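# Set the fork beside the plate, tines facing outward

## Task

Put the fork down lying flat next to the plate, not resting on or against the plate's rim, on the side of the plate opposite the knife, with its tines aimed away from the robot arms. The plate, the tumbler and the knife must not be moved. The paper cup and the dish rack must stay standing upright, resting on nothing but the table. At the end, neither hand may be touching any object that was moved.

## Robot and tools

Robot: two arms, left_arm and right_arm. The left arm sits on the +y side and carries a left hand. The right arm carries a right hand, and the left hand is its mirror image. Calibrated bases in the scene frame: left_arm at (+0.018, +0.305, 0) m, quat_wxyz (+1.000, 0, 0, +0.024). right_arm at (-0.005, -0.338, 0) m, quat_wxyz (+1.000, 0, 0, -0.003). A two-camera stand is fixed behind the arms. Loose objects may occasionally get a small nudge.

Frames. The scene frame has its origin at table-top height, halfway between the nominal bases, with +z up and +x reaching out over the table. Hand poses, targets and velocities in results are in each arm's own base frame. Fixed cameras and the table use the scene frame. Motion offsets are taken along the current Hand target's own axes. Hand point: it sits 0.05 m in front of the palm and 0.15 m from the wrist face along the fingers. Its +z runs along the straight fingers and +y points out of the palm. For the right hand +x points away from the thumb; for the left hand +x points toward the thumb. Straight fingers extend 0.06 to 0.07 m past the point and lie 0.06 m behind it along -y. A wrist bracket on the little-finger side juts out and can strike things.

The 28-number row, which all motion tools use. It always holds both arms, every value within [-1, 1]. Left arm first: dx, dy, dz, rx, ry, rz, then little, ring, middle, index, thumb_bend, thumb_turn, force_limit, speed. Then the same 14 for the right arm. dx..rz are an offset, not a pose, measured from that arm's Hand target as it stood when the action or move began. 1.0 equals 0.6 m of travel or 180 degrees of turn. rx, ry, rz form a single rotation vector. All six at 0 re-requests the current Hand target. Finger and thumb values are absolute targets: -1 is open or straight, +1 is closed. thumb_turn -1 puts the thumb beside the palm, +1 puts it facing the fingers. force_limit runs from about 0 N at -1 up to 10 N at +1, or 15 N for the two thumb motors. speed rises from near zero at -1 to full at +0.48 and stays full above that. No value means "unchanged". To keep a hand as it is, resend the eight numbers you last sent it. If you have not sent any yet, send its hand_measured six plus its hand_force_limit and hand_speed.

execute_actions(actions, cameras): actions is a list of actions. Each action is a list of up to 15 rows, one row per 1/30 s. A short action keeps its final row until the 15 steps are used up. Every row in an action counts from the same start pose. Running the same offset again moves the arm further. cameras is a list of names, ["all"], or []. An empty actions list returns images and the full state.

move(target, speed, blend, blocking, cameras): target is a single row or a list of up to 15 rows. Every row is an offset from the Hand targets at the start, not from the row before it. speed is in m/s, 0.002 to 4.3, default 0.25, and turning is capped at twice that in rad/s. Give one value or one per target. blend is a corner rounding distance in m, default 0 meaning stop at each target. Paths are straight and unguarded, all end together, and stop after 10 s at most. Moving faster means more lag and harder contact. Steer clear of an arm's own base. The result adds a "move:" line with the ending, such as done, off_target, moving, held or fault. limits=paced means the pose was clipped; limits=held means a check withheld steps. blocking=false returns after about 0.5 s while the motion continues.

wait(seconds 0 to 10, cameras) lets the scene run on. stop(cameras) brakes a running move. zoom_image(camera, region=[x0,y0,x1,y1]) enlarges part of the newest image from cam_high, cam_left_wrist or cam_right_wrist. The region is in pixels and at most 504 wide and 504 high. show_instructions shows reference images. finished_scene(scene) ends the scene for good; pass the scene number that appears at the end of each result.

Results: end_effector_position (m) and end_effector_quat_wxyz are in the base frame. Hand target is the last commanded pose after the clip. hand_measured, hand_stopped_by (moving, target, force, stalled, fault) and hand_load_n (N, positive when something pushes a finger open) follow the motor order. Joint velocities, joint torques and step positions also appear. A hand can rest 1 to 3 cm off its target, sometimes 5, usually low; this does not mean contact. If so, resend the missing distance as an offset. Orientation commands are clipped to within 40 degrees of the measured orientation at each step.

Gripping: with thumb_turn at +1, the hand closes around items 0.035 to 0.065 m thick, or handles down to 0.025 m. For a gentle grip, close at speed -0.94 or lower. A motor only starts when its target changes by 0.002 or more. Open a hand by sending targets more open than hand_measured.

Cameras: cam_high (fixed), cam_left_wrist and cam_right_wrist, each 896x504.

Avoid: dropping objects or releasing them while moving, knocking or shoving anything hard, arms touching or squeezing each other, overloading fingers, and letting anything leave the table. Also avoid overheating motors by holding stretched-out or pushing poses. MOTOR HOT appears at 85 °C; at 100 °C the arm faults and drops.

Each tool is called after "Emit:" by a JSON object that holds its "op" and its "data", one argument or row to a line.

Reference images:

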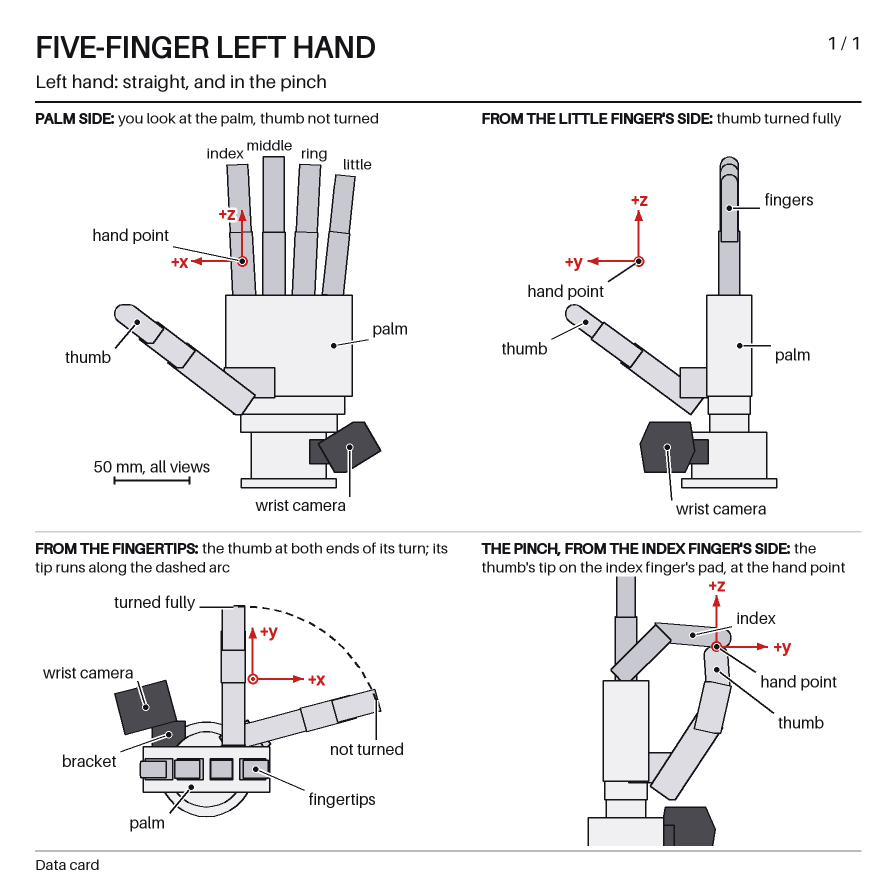

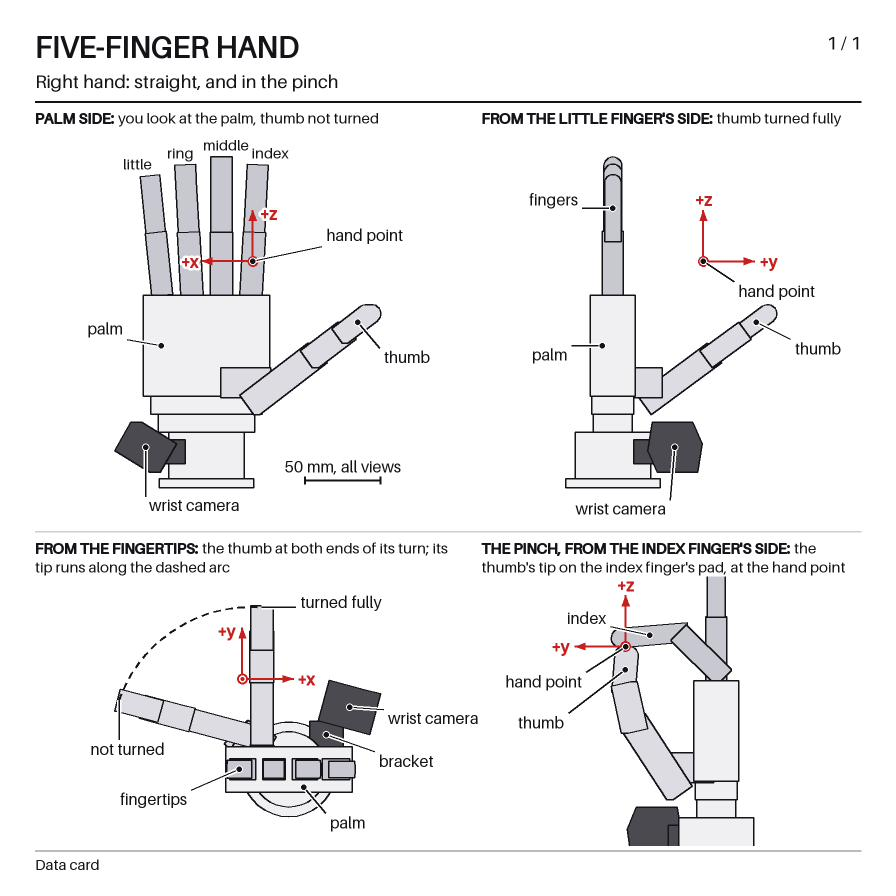

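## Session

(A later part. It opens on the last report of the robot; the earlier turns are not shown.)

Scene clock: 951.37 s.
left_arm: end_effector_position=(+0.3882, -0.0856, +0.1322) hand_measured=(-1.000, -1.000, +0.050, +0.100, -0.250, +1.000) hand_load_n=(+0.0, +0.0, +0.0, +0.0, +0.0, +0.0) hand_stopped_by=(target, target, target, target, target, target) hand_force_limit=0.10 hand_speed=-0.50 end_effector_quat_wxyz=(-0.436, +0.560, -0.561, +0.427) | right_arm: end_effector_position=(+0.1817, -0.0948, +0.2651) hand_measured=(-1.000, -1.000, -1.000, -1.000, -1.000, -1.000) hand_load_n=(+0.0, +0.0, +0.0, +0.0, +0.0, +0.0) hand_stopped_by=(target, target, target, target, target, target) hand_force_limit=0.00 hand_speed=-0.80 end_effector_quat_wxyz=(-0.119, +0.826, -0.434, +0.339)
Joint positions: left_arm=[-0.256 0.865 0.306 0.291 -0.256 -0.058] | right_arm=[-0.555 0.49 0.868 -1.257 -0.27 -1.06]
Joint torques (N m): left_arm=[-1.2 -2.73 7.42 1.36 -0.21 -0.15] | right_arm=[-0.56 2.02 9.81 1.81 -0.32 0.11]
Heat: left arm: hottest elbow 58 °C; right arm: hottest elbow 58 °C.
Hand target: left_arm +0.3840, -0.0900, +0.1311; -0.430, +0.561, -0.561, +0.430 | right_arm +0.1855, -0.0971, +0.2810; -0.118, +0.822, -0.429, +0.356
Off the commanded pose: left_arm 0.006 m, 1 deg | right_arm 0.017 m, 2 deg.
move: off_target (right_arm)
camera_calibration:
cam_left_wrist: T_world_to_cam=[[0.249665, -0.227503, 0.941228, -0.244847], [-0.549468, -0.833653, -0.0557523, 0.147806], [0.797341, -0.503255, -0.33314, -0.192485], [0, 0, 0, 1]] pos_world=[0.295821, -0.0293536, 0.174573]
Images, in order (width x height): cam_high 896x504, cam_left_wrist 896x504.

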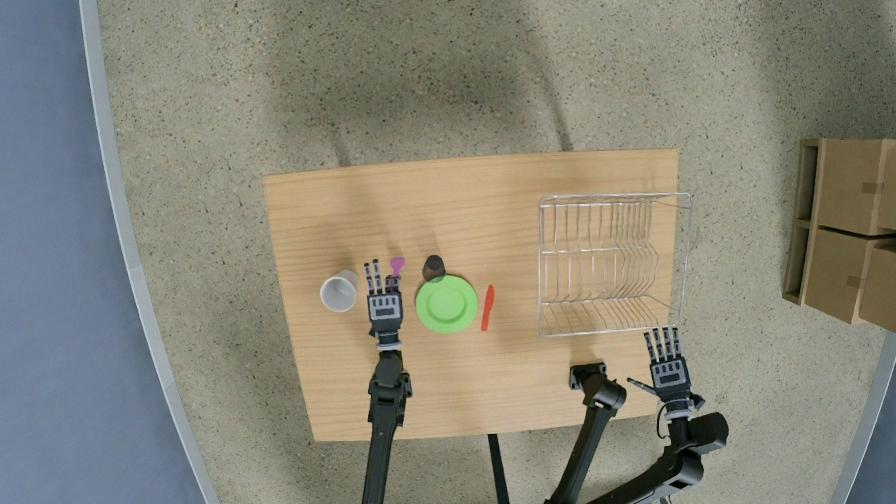

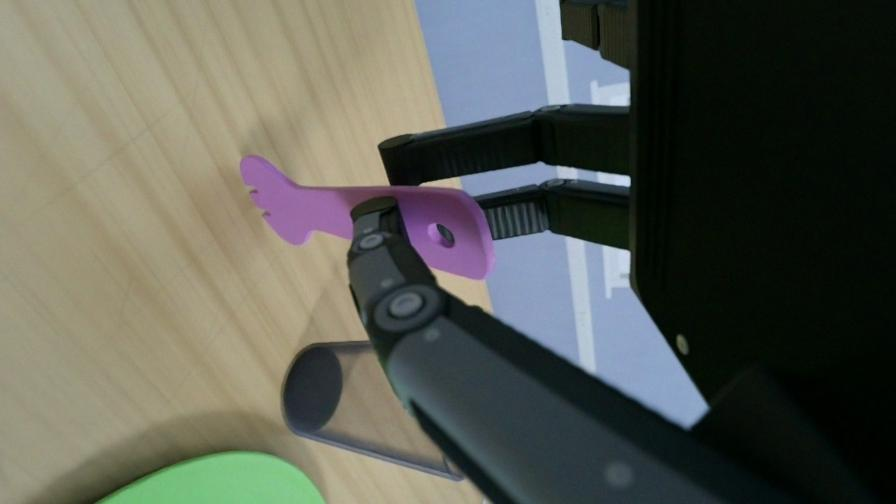

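Emit:
{"op": "move", "data": {
  "target": [
    [0,0,0,0,0,0,-1,-1,-0.15,-0.12,-0.12,1,0.1,-0.5,0,0,0,0,0,0,-1,-1,-1,-1,-1,-1,0,-0.8],
    [0,0.0613,-0.0422,0,0,0,-1,-1,-0.15,-0.12,0,1,0.1,-0.5,0,0,0,0,0,0,-1,-1,-1,-1,-1,-1,0,-0.8]
  ],
  "speed": 0.05,
  "cameras": ["cam_left_wrist","cam_high"]
}}

Scene clock: 960.63 s.
left_arm: end_effector_position=(+0.3504, -0.0850, +0.0972) hand_measured=(-1.000, -1.000, -0.150, -0.120, +0.000, +1.000) hand_load_n=(+0.0, +0.0, +0.0, +0.0, +0.5, +0.0) hand_stopped_by=(target, target, target, target, target, target) hand_force_limit=0.10 hand_speed=-0.50 end_effector_quat_wxyz=(-0.430, +0.563, -0.568, +0.418) | right_arm: end_effector_position=(+0.1817, -0.0948, +0.2651) hand_measured=(-1.000, -1.000, -1.000, -1.000, -1.000, -1.000) hand_load_n=(+0.0, -0.5, -0.5, +0.0, +0.0, +0.0) hand_stopped_by=(target, target, target, target, target, target) hand_force_limit=0.00 hand_speed=-0.80 end_effector_quat_wxyz=(-0.119, +0.826, -0.434, +0.339)
Joint positions: left_arm=[-0.304 0.789 0.191 0.3 -0.302 -0.072] | right_arm=[-0.555 0.49 0.868 -1.257 -0.27 -1.06]
Joint torques (N m): left_arm=[-1.32 -2.14 7.49 2.45 -0.22 -0.17] | right_arm=[-1.55 0.67 9.96 1.83 -0.26 0.16]
Heat: left arm: hottest elbow 56 °C; right arm: hottest elbow 58 °C.
Hand target: left_arm +0.3500, -0.0899, +0.1021; -0.430, +0.561, -0.561, +0.430 | right_arm +0.1855, -0.0971, +0.2810; -0.118, +0.822, -0.429, +0.356
Off the commanded pose: left_arm 0.007 m, 2 deg | right_arm 0.017 m, 2 deg.
move: off_target (right_arm)
camera_calibration:
cam_left_wrist: T_world_to_cam=[[0.27364, -0.234651, 0.93277, -0.21052], [-0.550828, -0.833236, -0.0480198, 0.125283], [0.788486, -0.500656, -0.357259, -0.168088], [0, 0, 0, 1]] pos_world=[0.259152, -0.0291627, 0.142332]
Images, in order (width x height): cam_high 896x504, cam_left_wrist 896x504.

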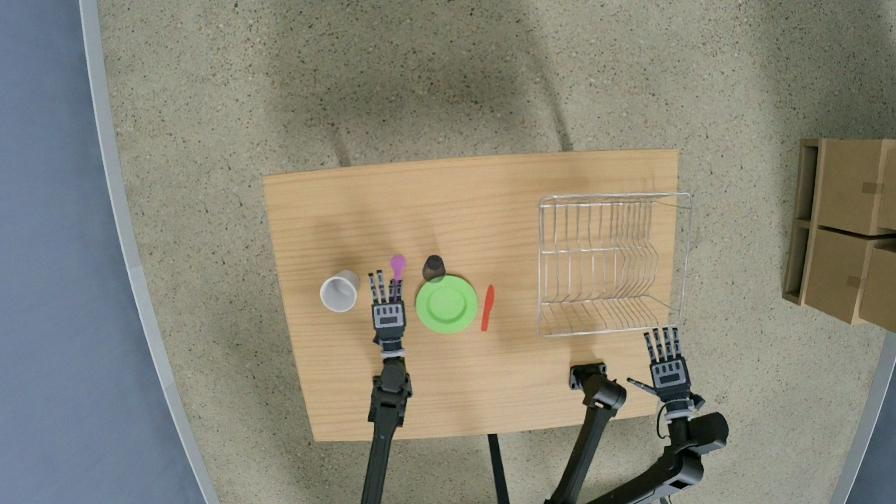

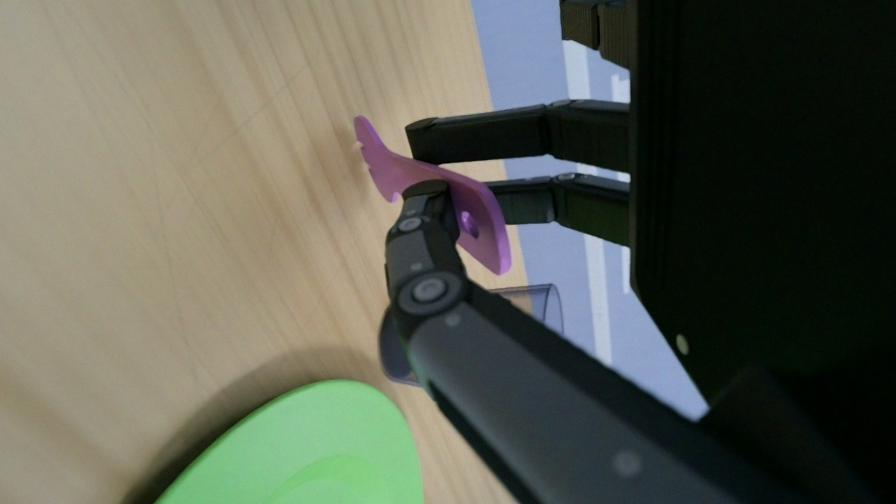

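Emit:
{"op": "move", "data": {
  "target": [
    [0,0,0,0,0,0,-1,-1,-0.5,-0.5,0,1,0.1,-0.2,0,0,0,0,0,0,-1,-1,-1,-1,-1,-1,0,-0.8],
    [0,0.0525,-0.0222,0,0,0,-1,-1,-0.8,-0.8,0,1,0.1,-0.2,0,0,0,0,0,0,-1,-1,-1,-1,-1,-1,0,-0.8],
    [0,0.0939,-0.0283,0,0,0,-1,-1,-0.8,-0.8,0,1,0.1,-0.2,0,0,0,0,0,0,-1,-1,-1,-1,-1,-1,0,-0.8]
  ],
  "speed": 0.05,
  "cameras": ["cam_left_wrist","cam_high"]
}}

Scene clock: 973.73 s.
left_arm: end_effector_position=(+0.3210, -0.0860, +0.0540) hand_measured=(-1.000, -1.000, -0.800, -0.800, +0.000, +1.000) hand_load_n=(-0.5, +0.0, +0.0, +0.0, +0.0, +0.0) hand_stopped_by=(target, target, target, target, target, target) hand_force_limit=0.10 hand_speed=-0.20 end_effector_quat_wxyz=(-0.434, +0.560, -0.563, +0.425) | right_arm: end_effector_position=(+0.1817, -0.0948, +0.2651) hand_measured=(-1.000, -1.000, -1.000, -1.000, -1.000, -1.000) hand_load_n=(+0.0, +0.0, +0.0, +0.0, +0.0, -0.5) hand_stopped_by=(target, target, target, target, target, target) hand_force_limit=0.00 hand_speed=-0.80 end_effector_quat_wxyz=(-0.119, +0.826, -0.434, +0.339)
Joint positions: left_arm=[-0.366 0.863 0.046 0.533 -0.361 -0.089] | right_arm=[-0.555 0.49 0.868 -1.257 -0.27 -1.06]
Joint torques (N m): left_arm=[-1.9 0.32 6.28 2.37 -0.22 -0.22] | right_arm=[-0.67 1.26 9.85 1.8 -0.37 0.12]
Heat: left arm: hottest elbow 54 °C; right arm: hottest elbow 58 °C.
Hand target: left_arm +0.3191, -0.0900, +0.0523; -0.430, +0.561, -0.561, +0.430 | right_arm +0.1855, -0.0971, +0.2810; -0.118, +0.822, -0.429, +0.356
Off the commanded pose: left_arm 0.005 m, 1 deg | right_arm 0.017 m, 2 deg.
move: off_target (right_arm)
camera_calibration:
cam_left_wrist: T_world_to_cam=[[0.254795, -0.229146, 0.939453, -0.15619], [-0.549784, -0.833546, -0.0542038, 0.106226], [0.795498, -0.502685, -0.338364, -0.164337], [0, 0, 0, 1]] pos_world=[0.228927, -0.0298556, 0.0968855]
Images, in order (width x height): cam_high 896x504, cam_left_wrist 896x504.

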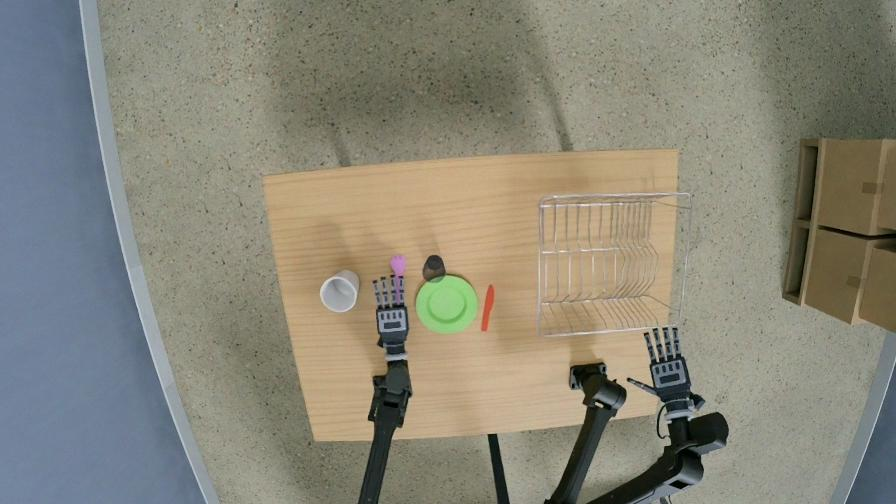

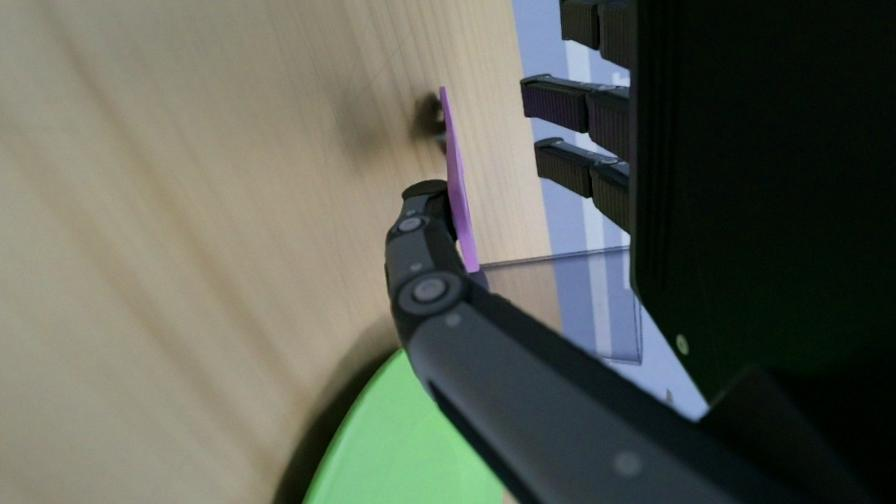

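Emit:
{"op": "move", "data": {
  "target": [
    [0,0.0355,0.0026,0,0,0,-1,-1,-0.8,-0.8,0,1,0.1,-0.2,0,0,0,0,0,0,-1,-1,-1,-1,-1,-1,0,-0.8],
    [0,0.0355,0.0026,0,0,0,-1,-1,0.5,0.5,0,1,-0.8,-0.8,0,0,0,0,0,0,-1,-1,-1,-1,-1,-1,0,-0.8]
  ],
  "speed": 0.04,
  "cameras": ["cam_left_wrist","cam_high"]
}}

Scene clock: 983.10 s.
left_arm: end_effector_position=(+0.3196, -0.0857, +0.0484) hand_measured=(-1.000, -1.000, -0.800, -0.800, +0.000, +1.000) hand_load_n=(+0.0, +0.0, +0.0, +0.0, +0.0, +0.0) hand_stopped_by=(target, target, target, target, target, target) hand_force_limit=0.10 hand_speed=-0.20 end_effector_quat_wxyz=(-0.433, +0.561, -0.564, +0.423) | right_arm: end_effector_position=(+0.1817, -0.0948, +0.2651) hand_measured=(-1.000, -1.000, -1.000, -1.000, -1.000, -1.000) hand_load_n=(+0.0, +0.0, +0.0, +0.0, +0.0, +0.0) hand_stopped_by=(target, target, target, target, target, target) hand_force_limit=0.00 hand_speed=-0.80 end_effector_quat_wxyz=(-0.119, +0.826, -0.434, +0.339)
Joint positions: left_arm=[-0.366 0.894 0.038 0.566 -0.362 -0.09] | right_arm=[-0.555 0.49 0.868 -1.257 -0.27 -1.06]
Joint torques (N m): left_arm=[-0.44 -1.61 6.72 1.58 -0.14 -0.08] | right_arm=[-1.03 0.38 9.96 1.65 -0.3 0.15]
Heat: left arm: hottest elbow 52 °C; right arm: hottest elbow 58 °C.
Hand target: left_arm +0.3207, -0.0861, +0.0518; -0.435, +0.560, -0.562, +0.426 (not the last commanded pose) | right_arm +0.1855, -0.0971, +0.2810; -0.118, +0.822, -0.429, +0.356
Off the commanded pose: left_arm 0.018 m, 1 deg | right_arm 0.017 m, 2 deg.
move: held (left_arm; a check stopped the path), off_target (right_arm); path passed 0 of 2 targets; target 2's new numbers were not sent; limits=held
pose unreachable (left arm): on one or more control steps of this call, first in action 0 (counted from 0), this arm could not follow its commanded pose, so it was not sent that pose on those steps. It may still have moved: this result reports where it is.
cause: moving toward the commanded pose would bring two parts of the arm too close to each other (joints 2 (shoulder) and 3 (elbow) lie between them).
camera_calibration:
cam_left_wrist: T_world_to_cam=[[0.260028, -0.230703, 0.937636, -0.152253], [-0.550298, -0.833321, -0.0524263, 0.105481], [0.793447, -0.502347, -0.343642, -0.164092], [0, 0, 0, 1]] pos_world=[0.227834, -0.029657, 0.0918986]
Images, in order (width x height): cam_high 896x504, cam_left_wrist 896x504.

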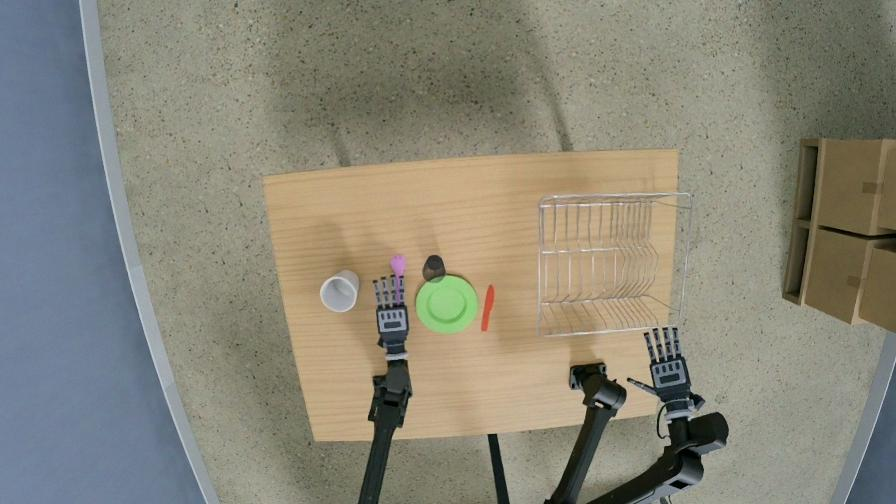

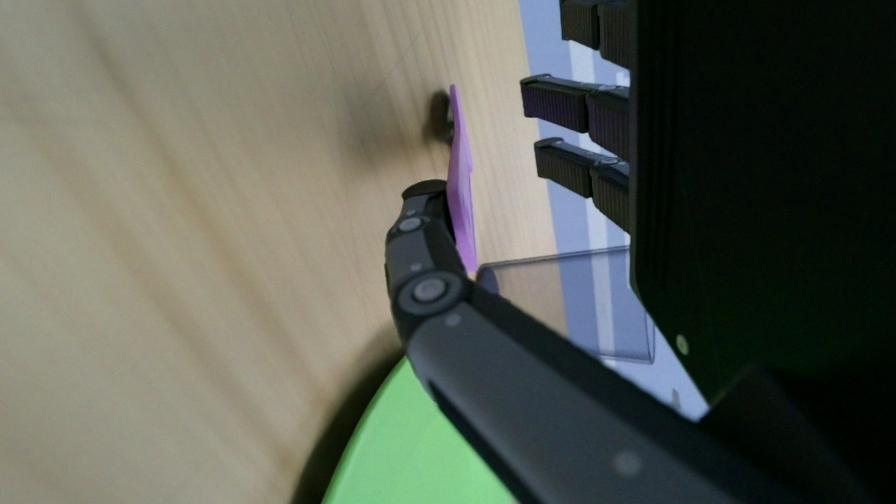

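Emit:
{"op": "move", "data": {
  "target": [0.005,0.029,0.0147,-0.0556,0,0,-1,-1,-0.8,-0.8,0,1,0.1,-0.2,0,0,0,0,0,0,-1,-1,-1,-1,-1,-1,0,-0.8],
  "speed": 0.06,
  "cameras": ["cam_left_wrist","cam_high"]
}}

Scene clock: 996.30 s.
left_arm: end_effector_position=(+0.3130, -0.0875, +0.0253) hand_measured=(-1.000, -1.000, -0.800, -0.800, +0.000, +1.000) hand_load_n=(+0.0, +0.0, +1.5, +0.0, +0.5, +0.5) hand_stopped_by=(target, target, target, target, target, target) hand_force_limit=0.10 hand_speed=-0.20 end_effector_quat_wxyz=(-0.386, +0.589, -0.604, +0.374) | right_arm: end_effector_position=(+0.1817, -0.0948, +0.2651) hand_measured=(-1.000, -1.000, -1.000, -1.000, -1.000, -1.000) hand_load_n=(+0.0, +0.0, +0.0, +0.0, +0.0, +0.0) hand_stopped_by=(target, target, target, target, target, target) hand_force_limit=0.00 hand_speed=-0.80 end_effector_quat_wxyz=(-0.119, +0.826, -0.434, +0.339)
Joint positions: left_arm=[-0.345 0.904 0.103 0.34 -0.315 -0.125] | right_arm=[-0.555 0.49 0.868 -1.257 -0.27 -1.06]
Joint torques (N m): left_arm=[0.62 0.09 9.47 1.02 0 -0.17] | right_arm=[-1.96 1.67 9.89 1.77 -0.28 0.13]
Heat: left arm: hottest elbow 51 °C; right arm: hottest elbow 58 °C.
Hand target: left_arm +0.3248, -0.0889, +0.0326; -0.384, +0.596, -0.597, +0.375 | right_arm +0.1855, -0.0971, +0.2810; -0.118, +0.822, -0.429, +0.356
Off the commanded pose: left_arm 0.014 m, 1 deg | right_arm 0.017 m, 2 deg.
move: off_target (left_arm, right_arm)
camera_calibration:
cam_left_wrist: T_world_to_cam=[[0.409707, -0.244349, 0.878882, -0.175803], [-0.560422, -0.827621, 0.0311534, 0.10065], [0.719769, -0.505309, -0.47602, -0.141491], [0, 0, 0, 1]] pos_world=[0.230275, -0.0311539, 0.0840217]
Images, in order (width x height): cam_high 896x504, cam_left_wrist 896x504.

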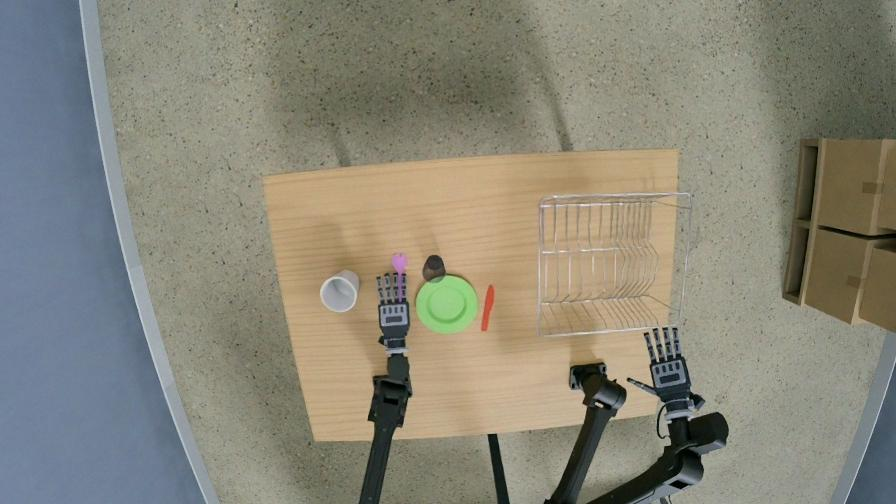

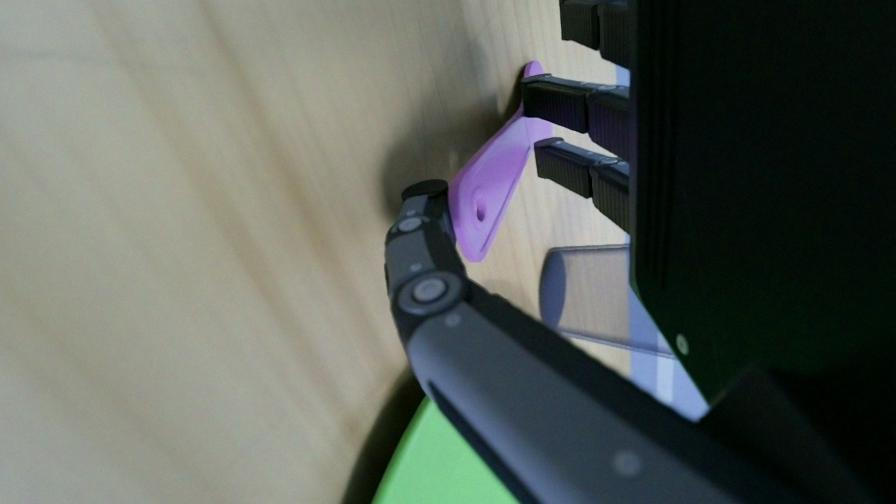

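Emit:
{"op": "move", "data": {
  "target": [0,0.0322,-0.0769,-0.0444,0,0,-1,-1,-0.8,-0.8,0,1,0.1,-0.2,0,0,0,0,0,0,-1,-1,-1,-1,-1,-1,0,-0.8],
  "speed": 0.05,
  "cameras": ["cam_left_wrist","cam_high"]
}}

Scene clock: 1012.67 s.
left_arm: end_effector_position=(+0.2792, -0.0855, +0.0368) hand_measured=(-1.000, -1.000, -0.800, -0.800, +0.000, +1.000) hand_load_n=(+0.0, +0.0, +5.5, +0.0, +2.0, +0.5) hand_stopped_by=(target, target, target, target, target, target) hand_force_limit=0.10 hand_speed=-0.20 end_effector_quat_wxyz=(-0.352, +0.620, -0.613, +0.341) | right_arm: end_effector_position=(+0.1817, -0.0948, +0.2651) hand_measured=(-1.000, -1.000, -1.000, -1.000, -1.000, -1.000) hand_load_n=(+0.0, +0.0, +0.0, +0.0, +0.0, +0.0) hand_stopped_by=(target, target, target, target, target, target) hand_force_limit=0.00 hand_speed=-0.80 end_effector_quat_wxyz=(-0.119, +0.826, -0.434, +0.339)
Joint positions: left_arm=[-0.381 0.63 0.144 -0.099 -0.341 -0.208] | right_arm=[-0.555 0.49 0.868 -1.257 -0.27 -1.06]
Joint torques (N m): left_arm=[-2.02 1.38 9.32 0.13 -0.11 -0.16] | right_arm=[-0.85 0.5 9.84 1.87 -0.31 0.17]
Heat: left arm: hottest elbow 51 °C; right arm: hottest elbow 59 °C.
Hand target: left_arm +0.2748, -0.0892, +0.0348; -0.342, +0.621, -0.622, +0.333 | right_arm +0.1855, -0.0971, +0.2810; -0.118, +0.822, -0.429, +0.356
Off the commanded pose: left_arm 0.006 m, 2 deg | right_arm 0.017 m, 2 deg.
move: off_target (right_arm)
camera_calibration:
cam_left_wrist: T_world_to_cam=[[0.509474, -0.21676, 0.832737, -0.195344], [-0.530769, -0.84088, 0.105848, 0.0709018], [0.677289, -0.495918, -0.543457, -0.0954717], [0, 0, 0, 1]] pos_world=[0.201817, -0.030069, 0.10328]
Images, in order (width x height): cam_high 896x504, cam_left_wrist 896x504.

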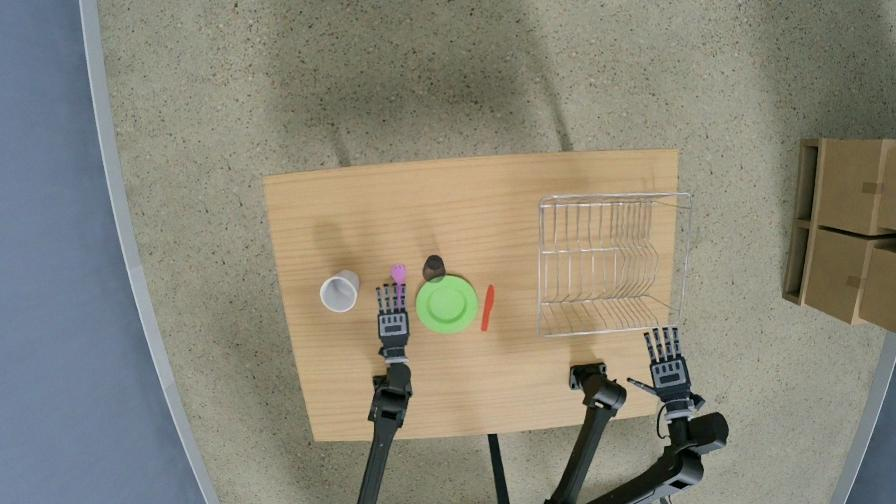

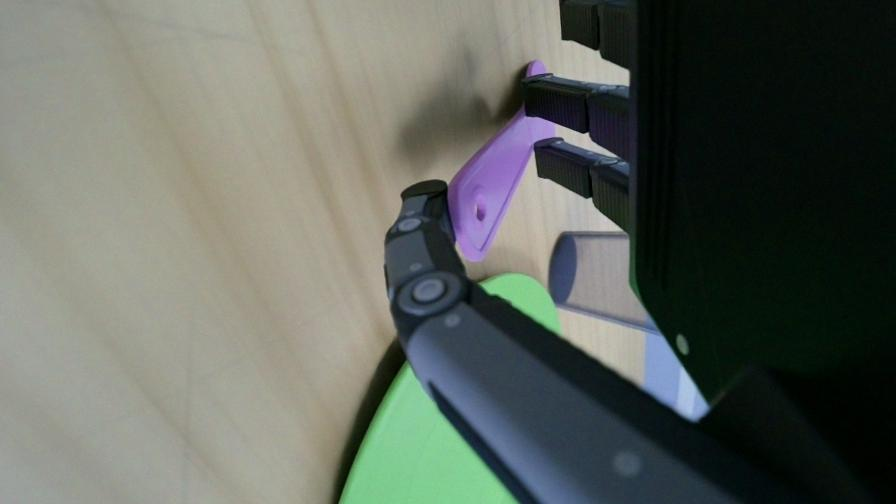

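Emit:
{"op": "move", "data": {
  "target": [0,0.0503,-0.0866,-0.039,0,0,-1,-1,-1,-1,0,1,0.1,-0.6,0,0,0,0,0,0,-1,-1,-1,-1,-1,-1,0,-0.8],
  "speed": 0.05,
  "cameras": ["cam_left_wrist","cam_high"]
}}

Scene clock: 1023.20 s.
left_arm: end_effector_position=(+0.2141, -0.0846, +0.0258) hand_measured=(-1.000, -1.000, -1.000, -1.000, +0.000, +1.000) hand_load_n=(+0.0, +0.0, +0.5, +0.0, +0.0, +0.5) hand_stopped_by=(target, target, target, target, target, target) hand_force_limit=0.10 hand_speed=-0.60 end_effector_quat_wxyz=(-0.306, +0.642, -0.641, +0.288) | right_arm: end_effector_position=(+0.1817, -0.0948, +0.2651) hand_measured=(-1.000, -1.000, -1.000, -1.000, -1.000, -1.000) hand_load_n=(+0.0, +0.0, +0.0, +0.0, +0.0, -0.5) hand_stopped_by=(target, target, target, target, target, target) hand_force_limit=0.00 hand_speed=-0.80 end_effector_quat_wxyz=(-0.119, +0.826, -0.434, +0.339)
Joint positions: left_arm=[-0.51 0.375 0.157 -0.562 -0.404 -0.341] | right_arm=[-0.555 0.49 0.868 -1.257 -0.27 -1.06]
Joint torques (N m): left_arm=[-1.79 2.43 11.23 0.54 -0.22 -0.16] | right_arm=[-1.32 1.08 9.72 1.59 -0.3 0.19]
Heat: left arm: hottest elbow 52 °C; right arm: hottest elbow 59 °C.
Hand target: left_arm +0.2147, -0.0895, +0.0377; -0.303, +0.641, -0.641, +0.294 | right_arm +0.1855, -0.0971, +0.2810; -0.118, +0.822, -0.429, +0.356
Off the commanded pose: left_arm 0.013 m, 1 deg | right_arm 0.017 m, 2 deg.
move: off_target (left_arm, right_arm)
camera_calibration:
cam_left_wrist: T_world_to_cam=[[0.632323, -0.227243, 0.740627, -0.177692], [-0.510297, -0.841484, 0.177486, 0.0319794], [0.582894, -0.490169, -0.648051, -0.0334953], [0, 0, 0, 1]] pos_world=[0.148202, -0.0298874, 0.104221]
Images, in order (width x height): cam_high 896x504, cam_left_wrist 896x504.

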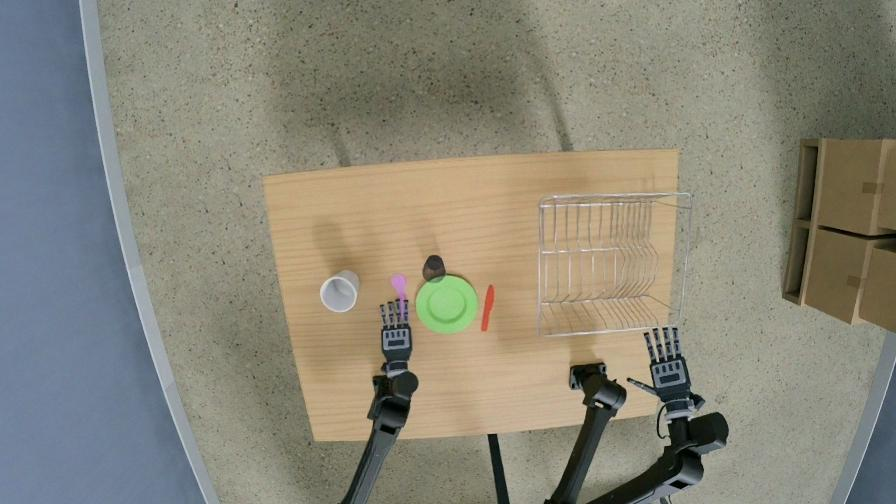

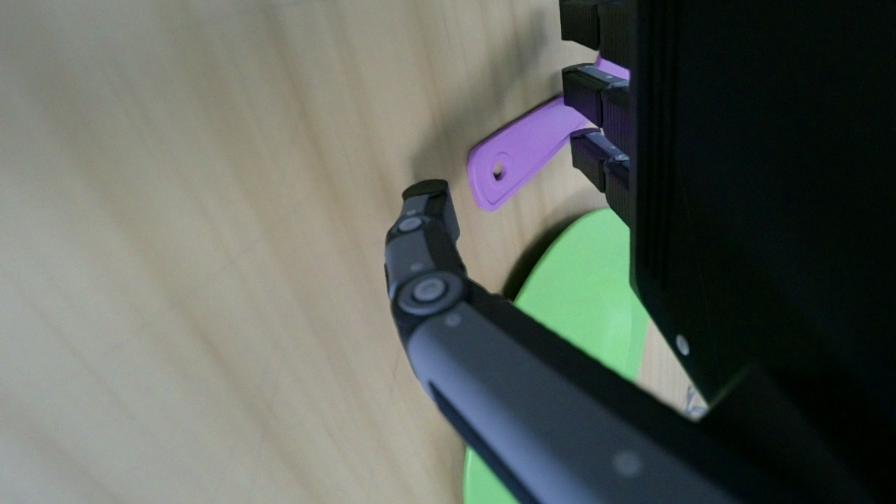

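Emit:
{"op": "zoom_image", "data": {
  "camera": "cam_high",
  "region": [360, 250, 520, 370]
}}

Scaled by 3.150 from the camera's 896x504 image, which has a finer 1280x720 frame.

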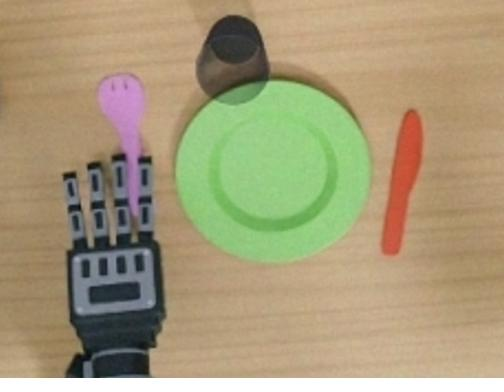

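Emit:
{"op": "move", "data": {
  "target": [0,0.0168,-0.0467,-0.0444,0,0,-1,-1,-1,-1,0,1,0.1,-0.6,0,0,0,0,0,0,-1,-1,-1,-1,-1,-1,0,-0.8],
  "speed": 0.05,
  "cameras": ["cam_left_wrist","cam_high"]
}}

Emit:
{"op": "zoom_image", "data": {
  "camera": "cam_high",
  "region": [360, 250, 520, 370]
}}

Scene clock: 1039.13 s.
left_arm: end_effector_position=(+0.1870, -0.0839, +0.0363) hand_measured=(-1.000, -1.000, -1.000, -1.000, +0.000, +1.000) hand_load_n=(+0.0, +0.0, +0.5, +0.0, +0.0, +0.0) hand_stopped_by=(target, target, target, target, target, target) hand_force_limit=0.10 hand_speed=-0.60 end_effector_quat_wxyz=(-0.264, +0.662, -0.658, +0.243) | right_arm: end_effector_position=(+0.1817, -0.0948, +0.2651) hand_measured=(-1.000, -1.000, -1.000, -1.000, -1.000, -1.000) hand_load_n=(+0.0, +0.0, +0.0, +0.0, +0.0, +0.0) hand_stopped_by=(target, target, target, target, target, target) hand_force_limit=0.00 hand_speed=-0.80 end_effector_quat_wxyz=(-0.119, +0.826, -0.434, +0.339)
Joint positions: left_arm=[-0.524 0.375 0.239 -0.786 -0.369 -0.405] | right_arm=[-0.555 0.49 0.868 -1.257 -0.27 -1.06]
Joint torques (N m): left_arm=[-1.79 2.43 11.28 0.38 0.07 -0.17] | right_arm=[-1.26 0.91 9.7 1.69 -0.32 0.15]
Heat: left arm: hottest elbow 52 °C; right arm: hottest elbow 59 °C.
Hand target: left_arm +0.1868, -0.0898, +0.0480; -0.257, +0.661, -0.660, +0.248 | right_arm +0.1855, -0.0971, +0.2810; -0.118, +0.822, -0.429, +0.356
Off the commanded pose: left_arm 0.013 m, 1 deg | right_arm 0.017 m, 2 deg.
move: off_target (left_arm, right_arm)
camera_calibration:
cam_left_wrist: T_world_to_cam=[[0.727974, -0.223826, 0.64804, -0.182433], [-0.476195, -0.845083, 0.24305, 0.00776861], [0.493247, -0.485528, -0.721783, 0.00920625], [0, 0, 0, 1]] pos_world=[0.131965, -0.0297982, 0.122981]
Images, in order (width x height): cam_high 896x504, cam_left_wrist 896x504.

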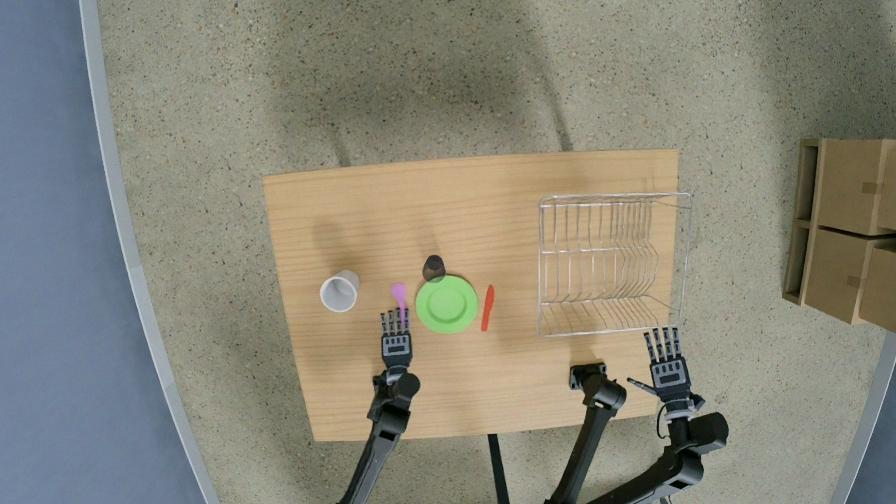

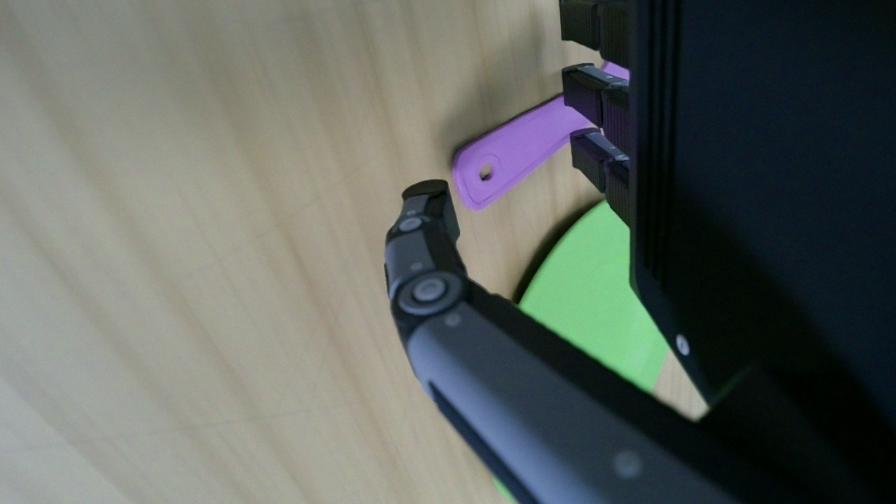

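Scaled by 3.150 from the camera's 896x504 image, which has a finer 1280x720 frame.

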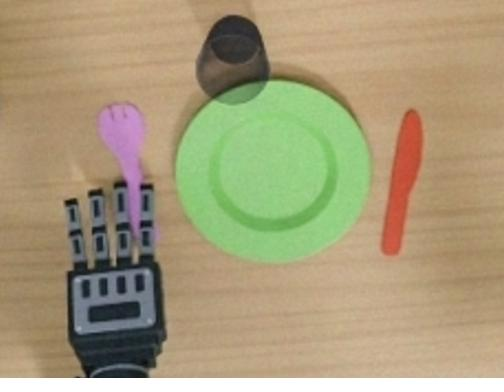

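Emit:
{"op": "move", "data": {
  "target": [0,-0.1338,-0.1486,0.0556,0,0,-1,-1,-1,-1,0,1,0.1,-0.6,0,0,0,0,0,0,-1,-1,-1,-1,-1,-1,0,-0.8],
  "speed": 0.15,
  "cameras": ["cam_left_wrist","cam_high"]
}}

Emit:
{"op": "zoom_image", "data": {
  "camera": "cam_high",
  "region": [360, 250, 520, 370]
}}

Scene clock: 1050.53 s.
left_arm: end_effector_position=(+0.1831, -0.0841, +0.1372) hand_measured=(-1.000, -1.000, -1.000, -1.000, +0.000, +1.000) hand_load_n=(+0.0, +0.0, +0.0, +0.0, +0.0, +0.0) hand_stopped_by=(target, target, target, target, target, target) hand_force_limit=0.10 hand_speed=-0.60 end_effector_quat_wxyz=(-0.314, +0.636, -0.649, +0.276) | right_arm: end_effector_position=(+0.1817, -0.0948, +0.2651) hand_measured=(-1.000, -1.000, -1.000, -1.000, -1.000, -1.000) hand_load_n=(+0.0, +0.0, +0.0, +0.0, +0.0, +0.0) hand_stopped_by=(target, target, target, target, target, target) hand_force_limit=0.00 hand_speed=-0.80 end_effector_quat_wxyz=(-0.119, +0.826, -0.434, +0.339)
Joint positions: left_arm=[-0.699 0.271 0.455 -1.051 -0.546 -0.473] | right_arm=[-0.555 0.49 0.868 -1.257 -0.27 -1.06]
Joint torques (N m): left_arm=[-1.44 2.55 13.42 0.8 -0.49 -0.27] | right_arm=[-1.32 0.62 10.02 1.84 -0.33 0.15]
Heat: left arm: hottest elbow 56 °C; right arm: hottest elbow 59 °C.
Hand target: left_arm +0.1869, -0.0912, +0.1679; -0.314, +0.636, -0.636, +0.305 | right_arm +0.1855, -0.0971, +0.2810; -0.118, +0.822, -0.429, +0.356
Off the commanded pose: left_arm 0.032 m, 4 deg | right_arm 0.017 m, 2 deg.
move: off_target (left_arm, right_arm)
camera_calibration:
cam_left_wrist: T_world_to_cam=[[0.636409, -0.257504, 0.727101, -0.241902], [-0.515175, -0.843462, 0.152203, 0.000954546], [0.574089, -0.471448, -0.669446, 0.063082], [0, 0, 0, 1]] pos_world=[0.118226, -0.0317458, 0.217972]
Images, in order (width x height): cam_high 896x504, cam_left_wrist 896x504.

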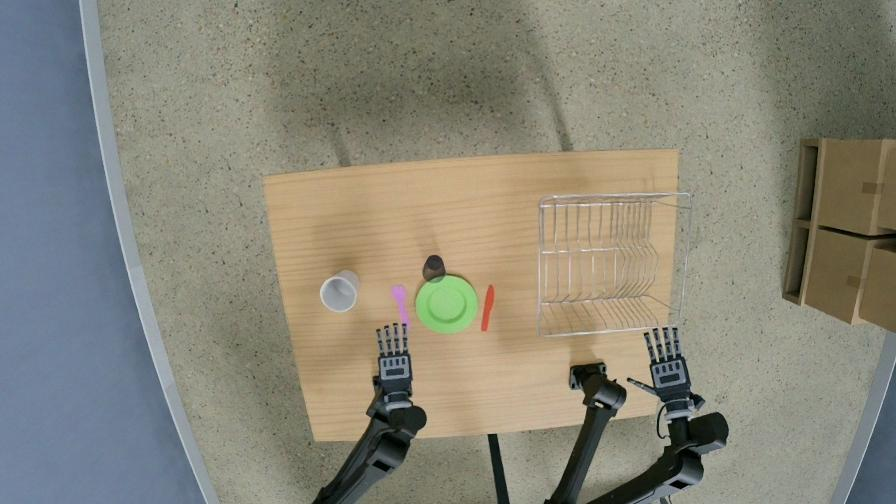

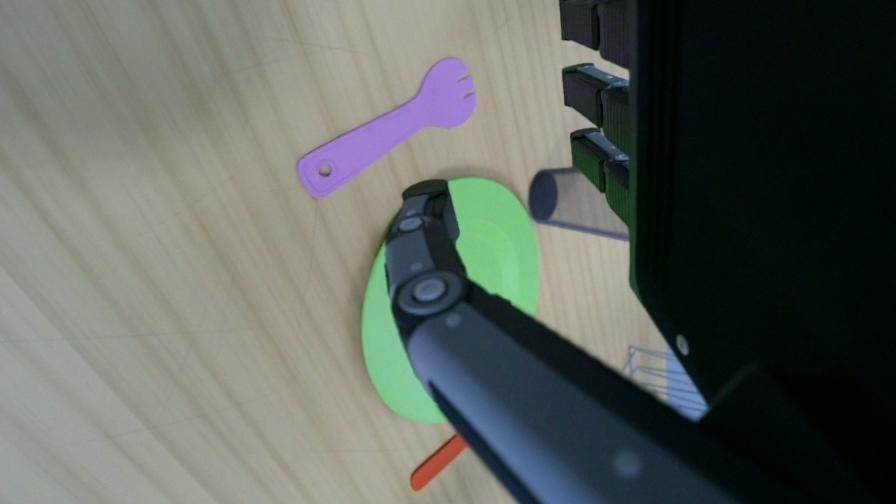

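Scaled by 3.150 from the camera's 896x504 image, which has a finer 1280x720 frame.

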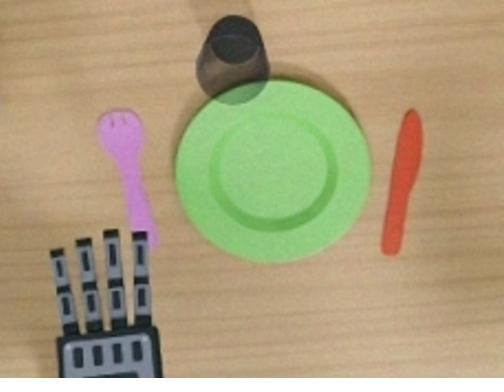

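Emit:
{"op": "finished_scene", "data": {
  "scene": 1
}}

The scene is finished: the task was done.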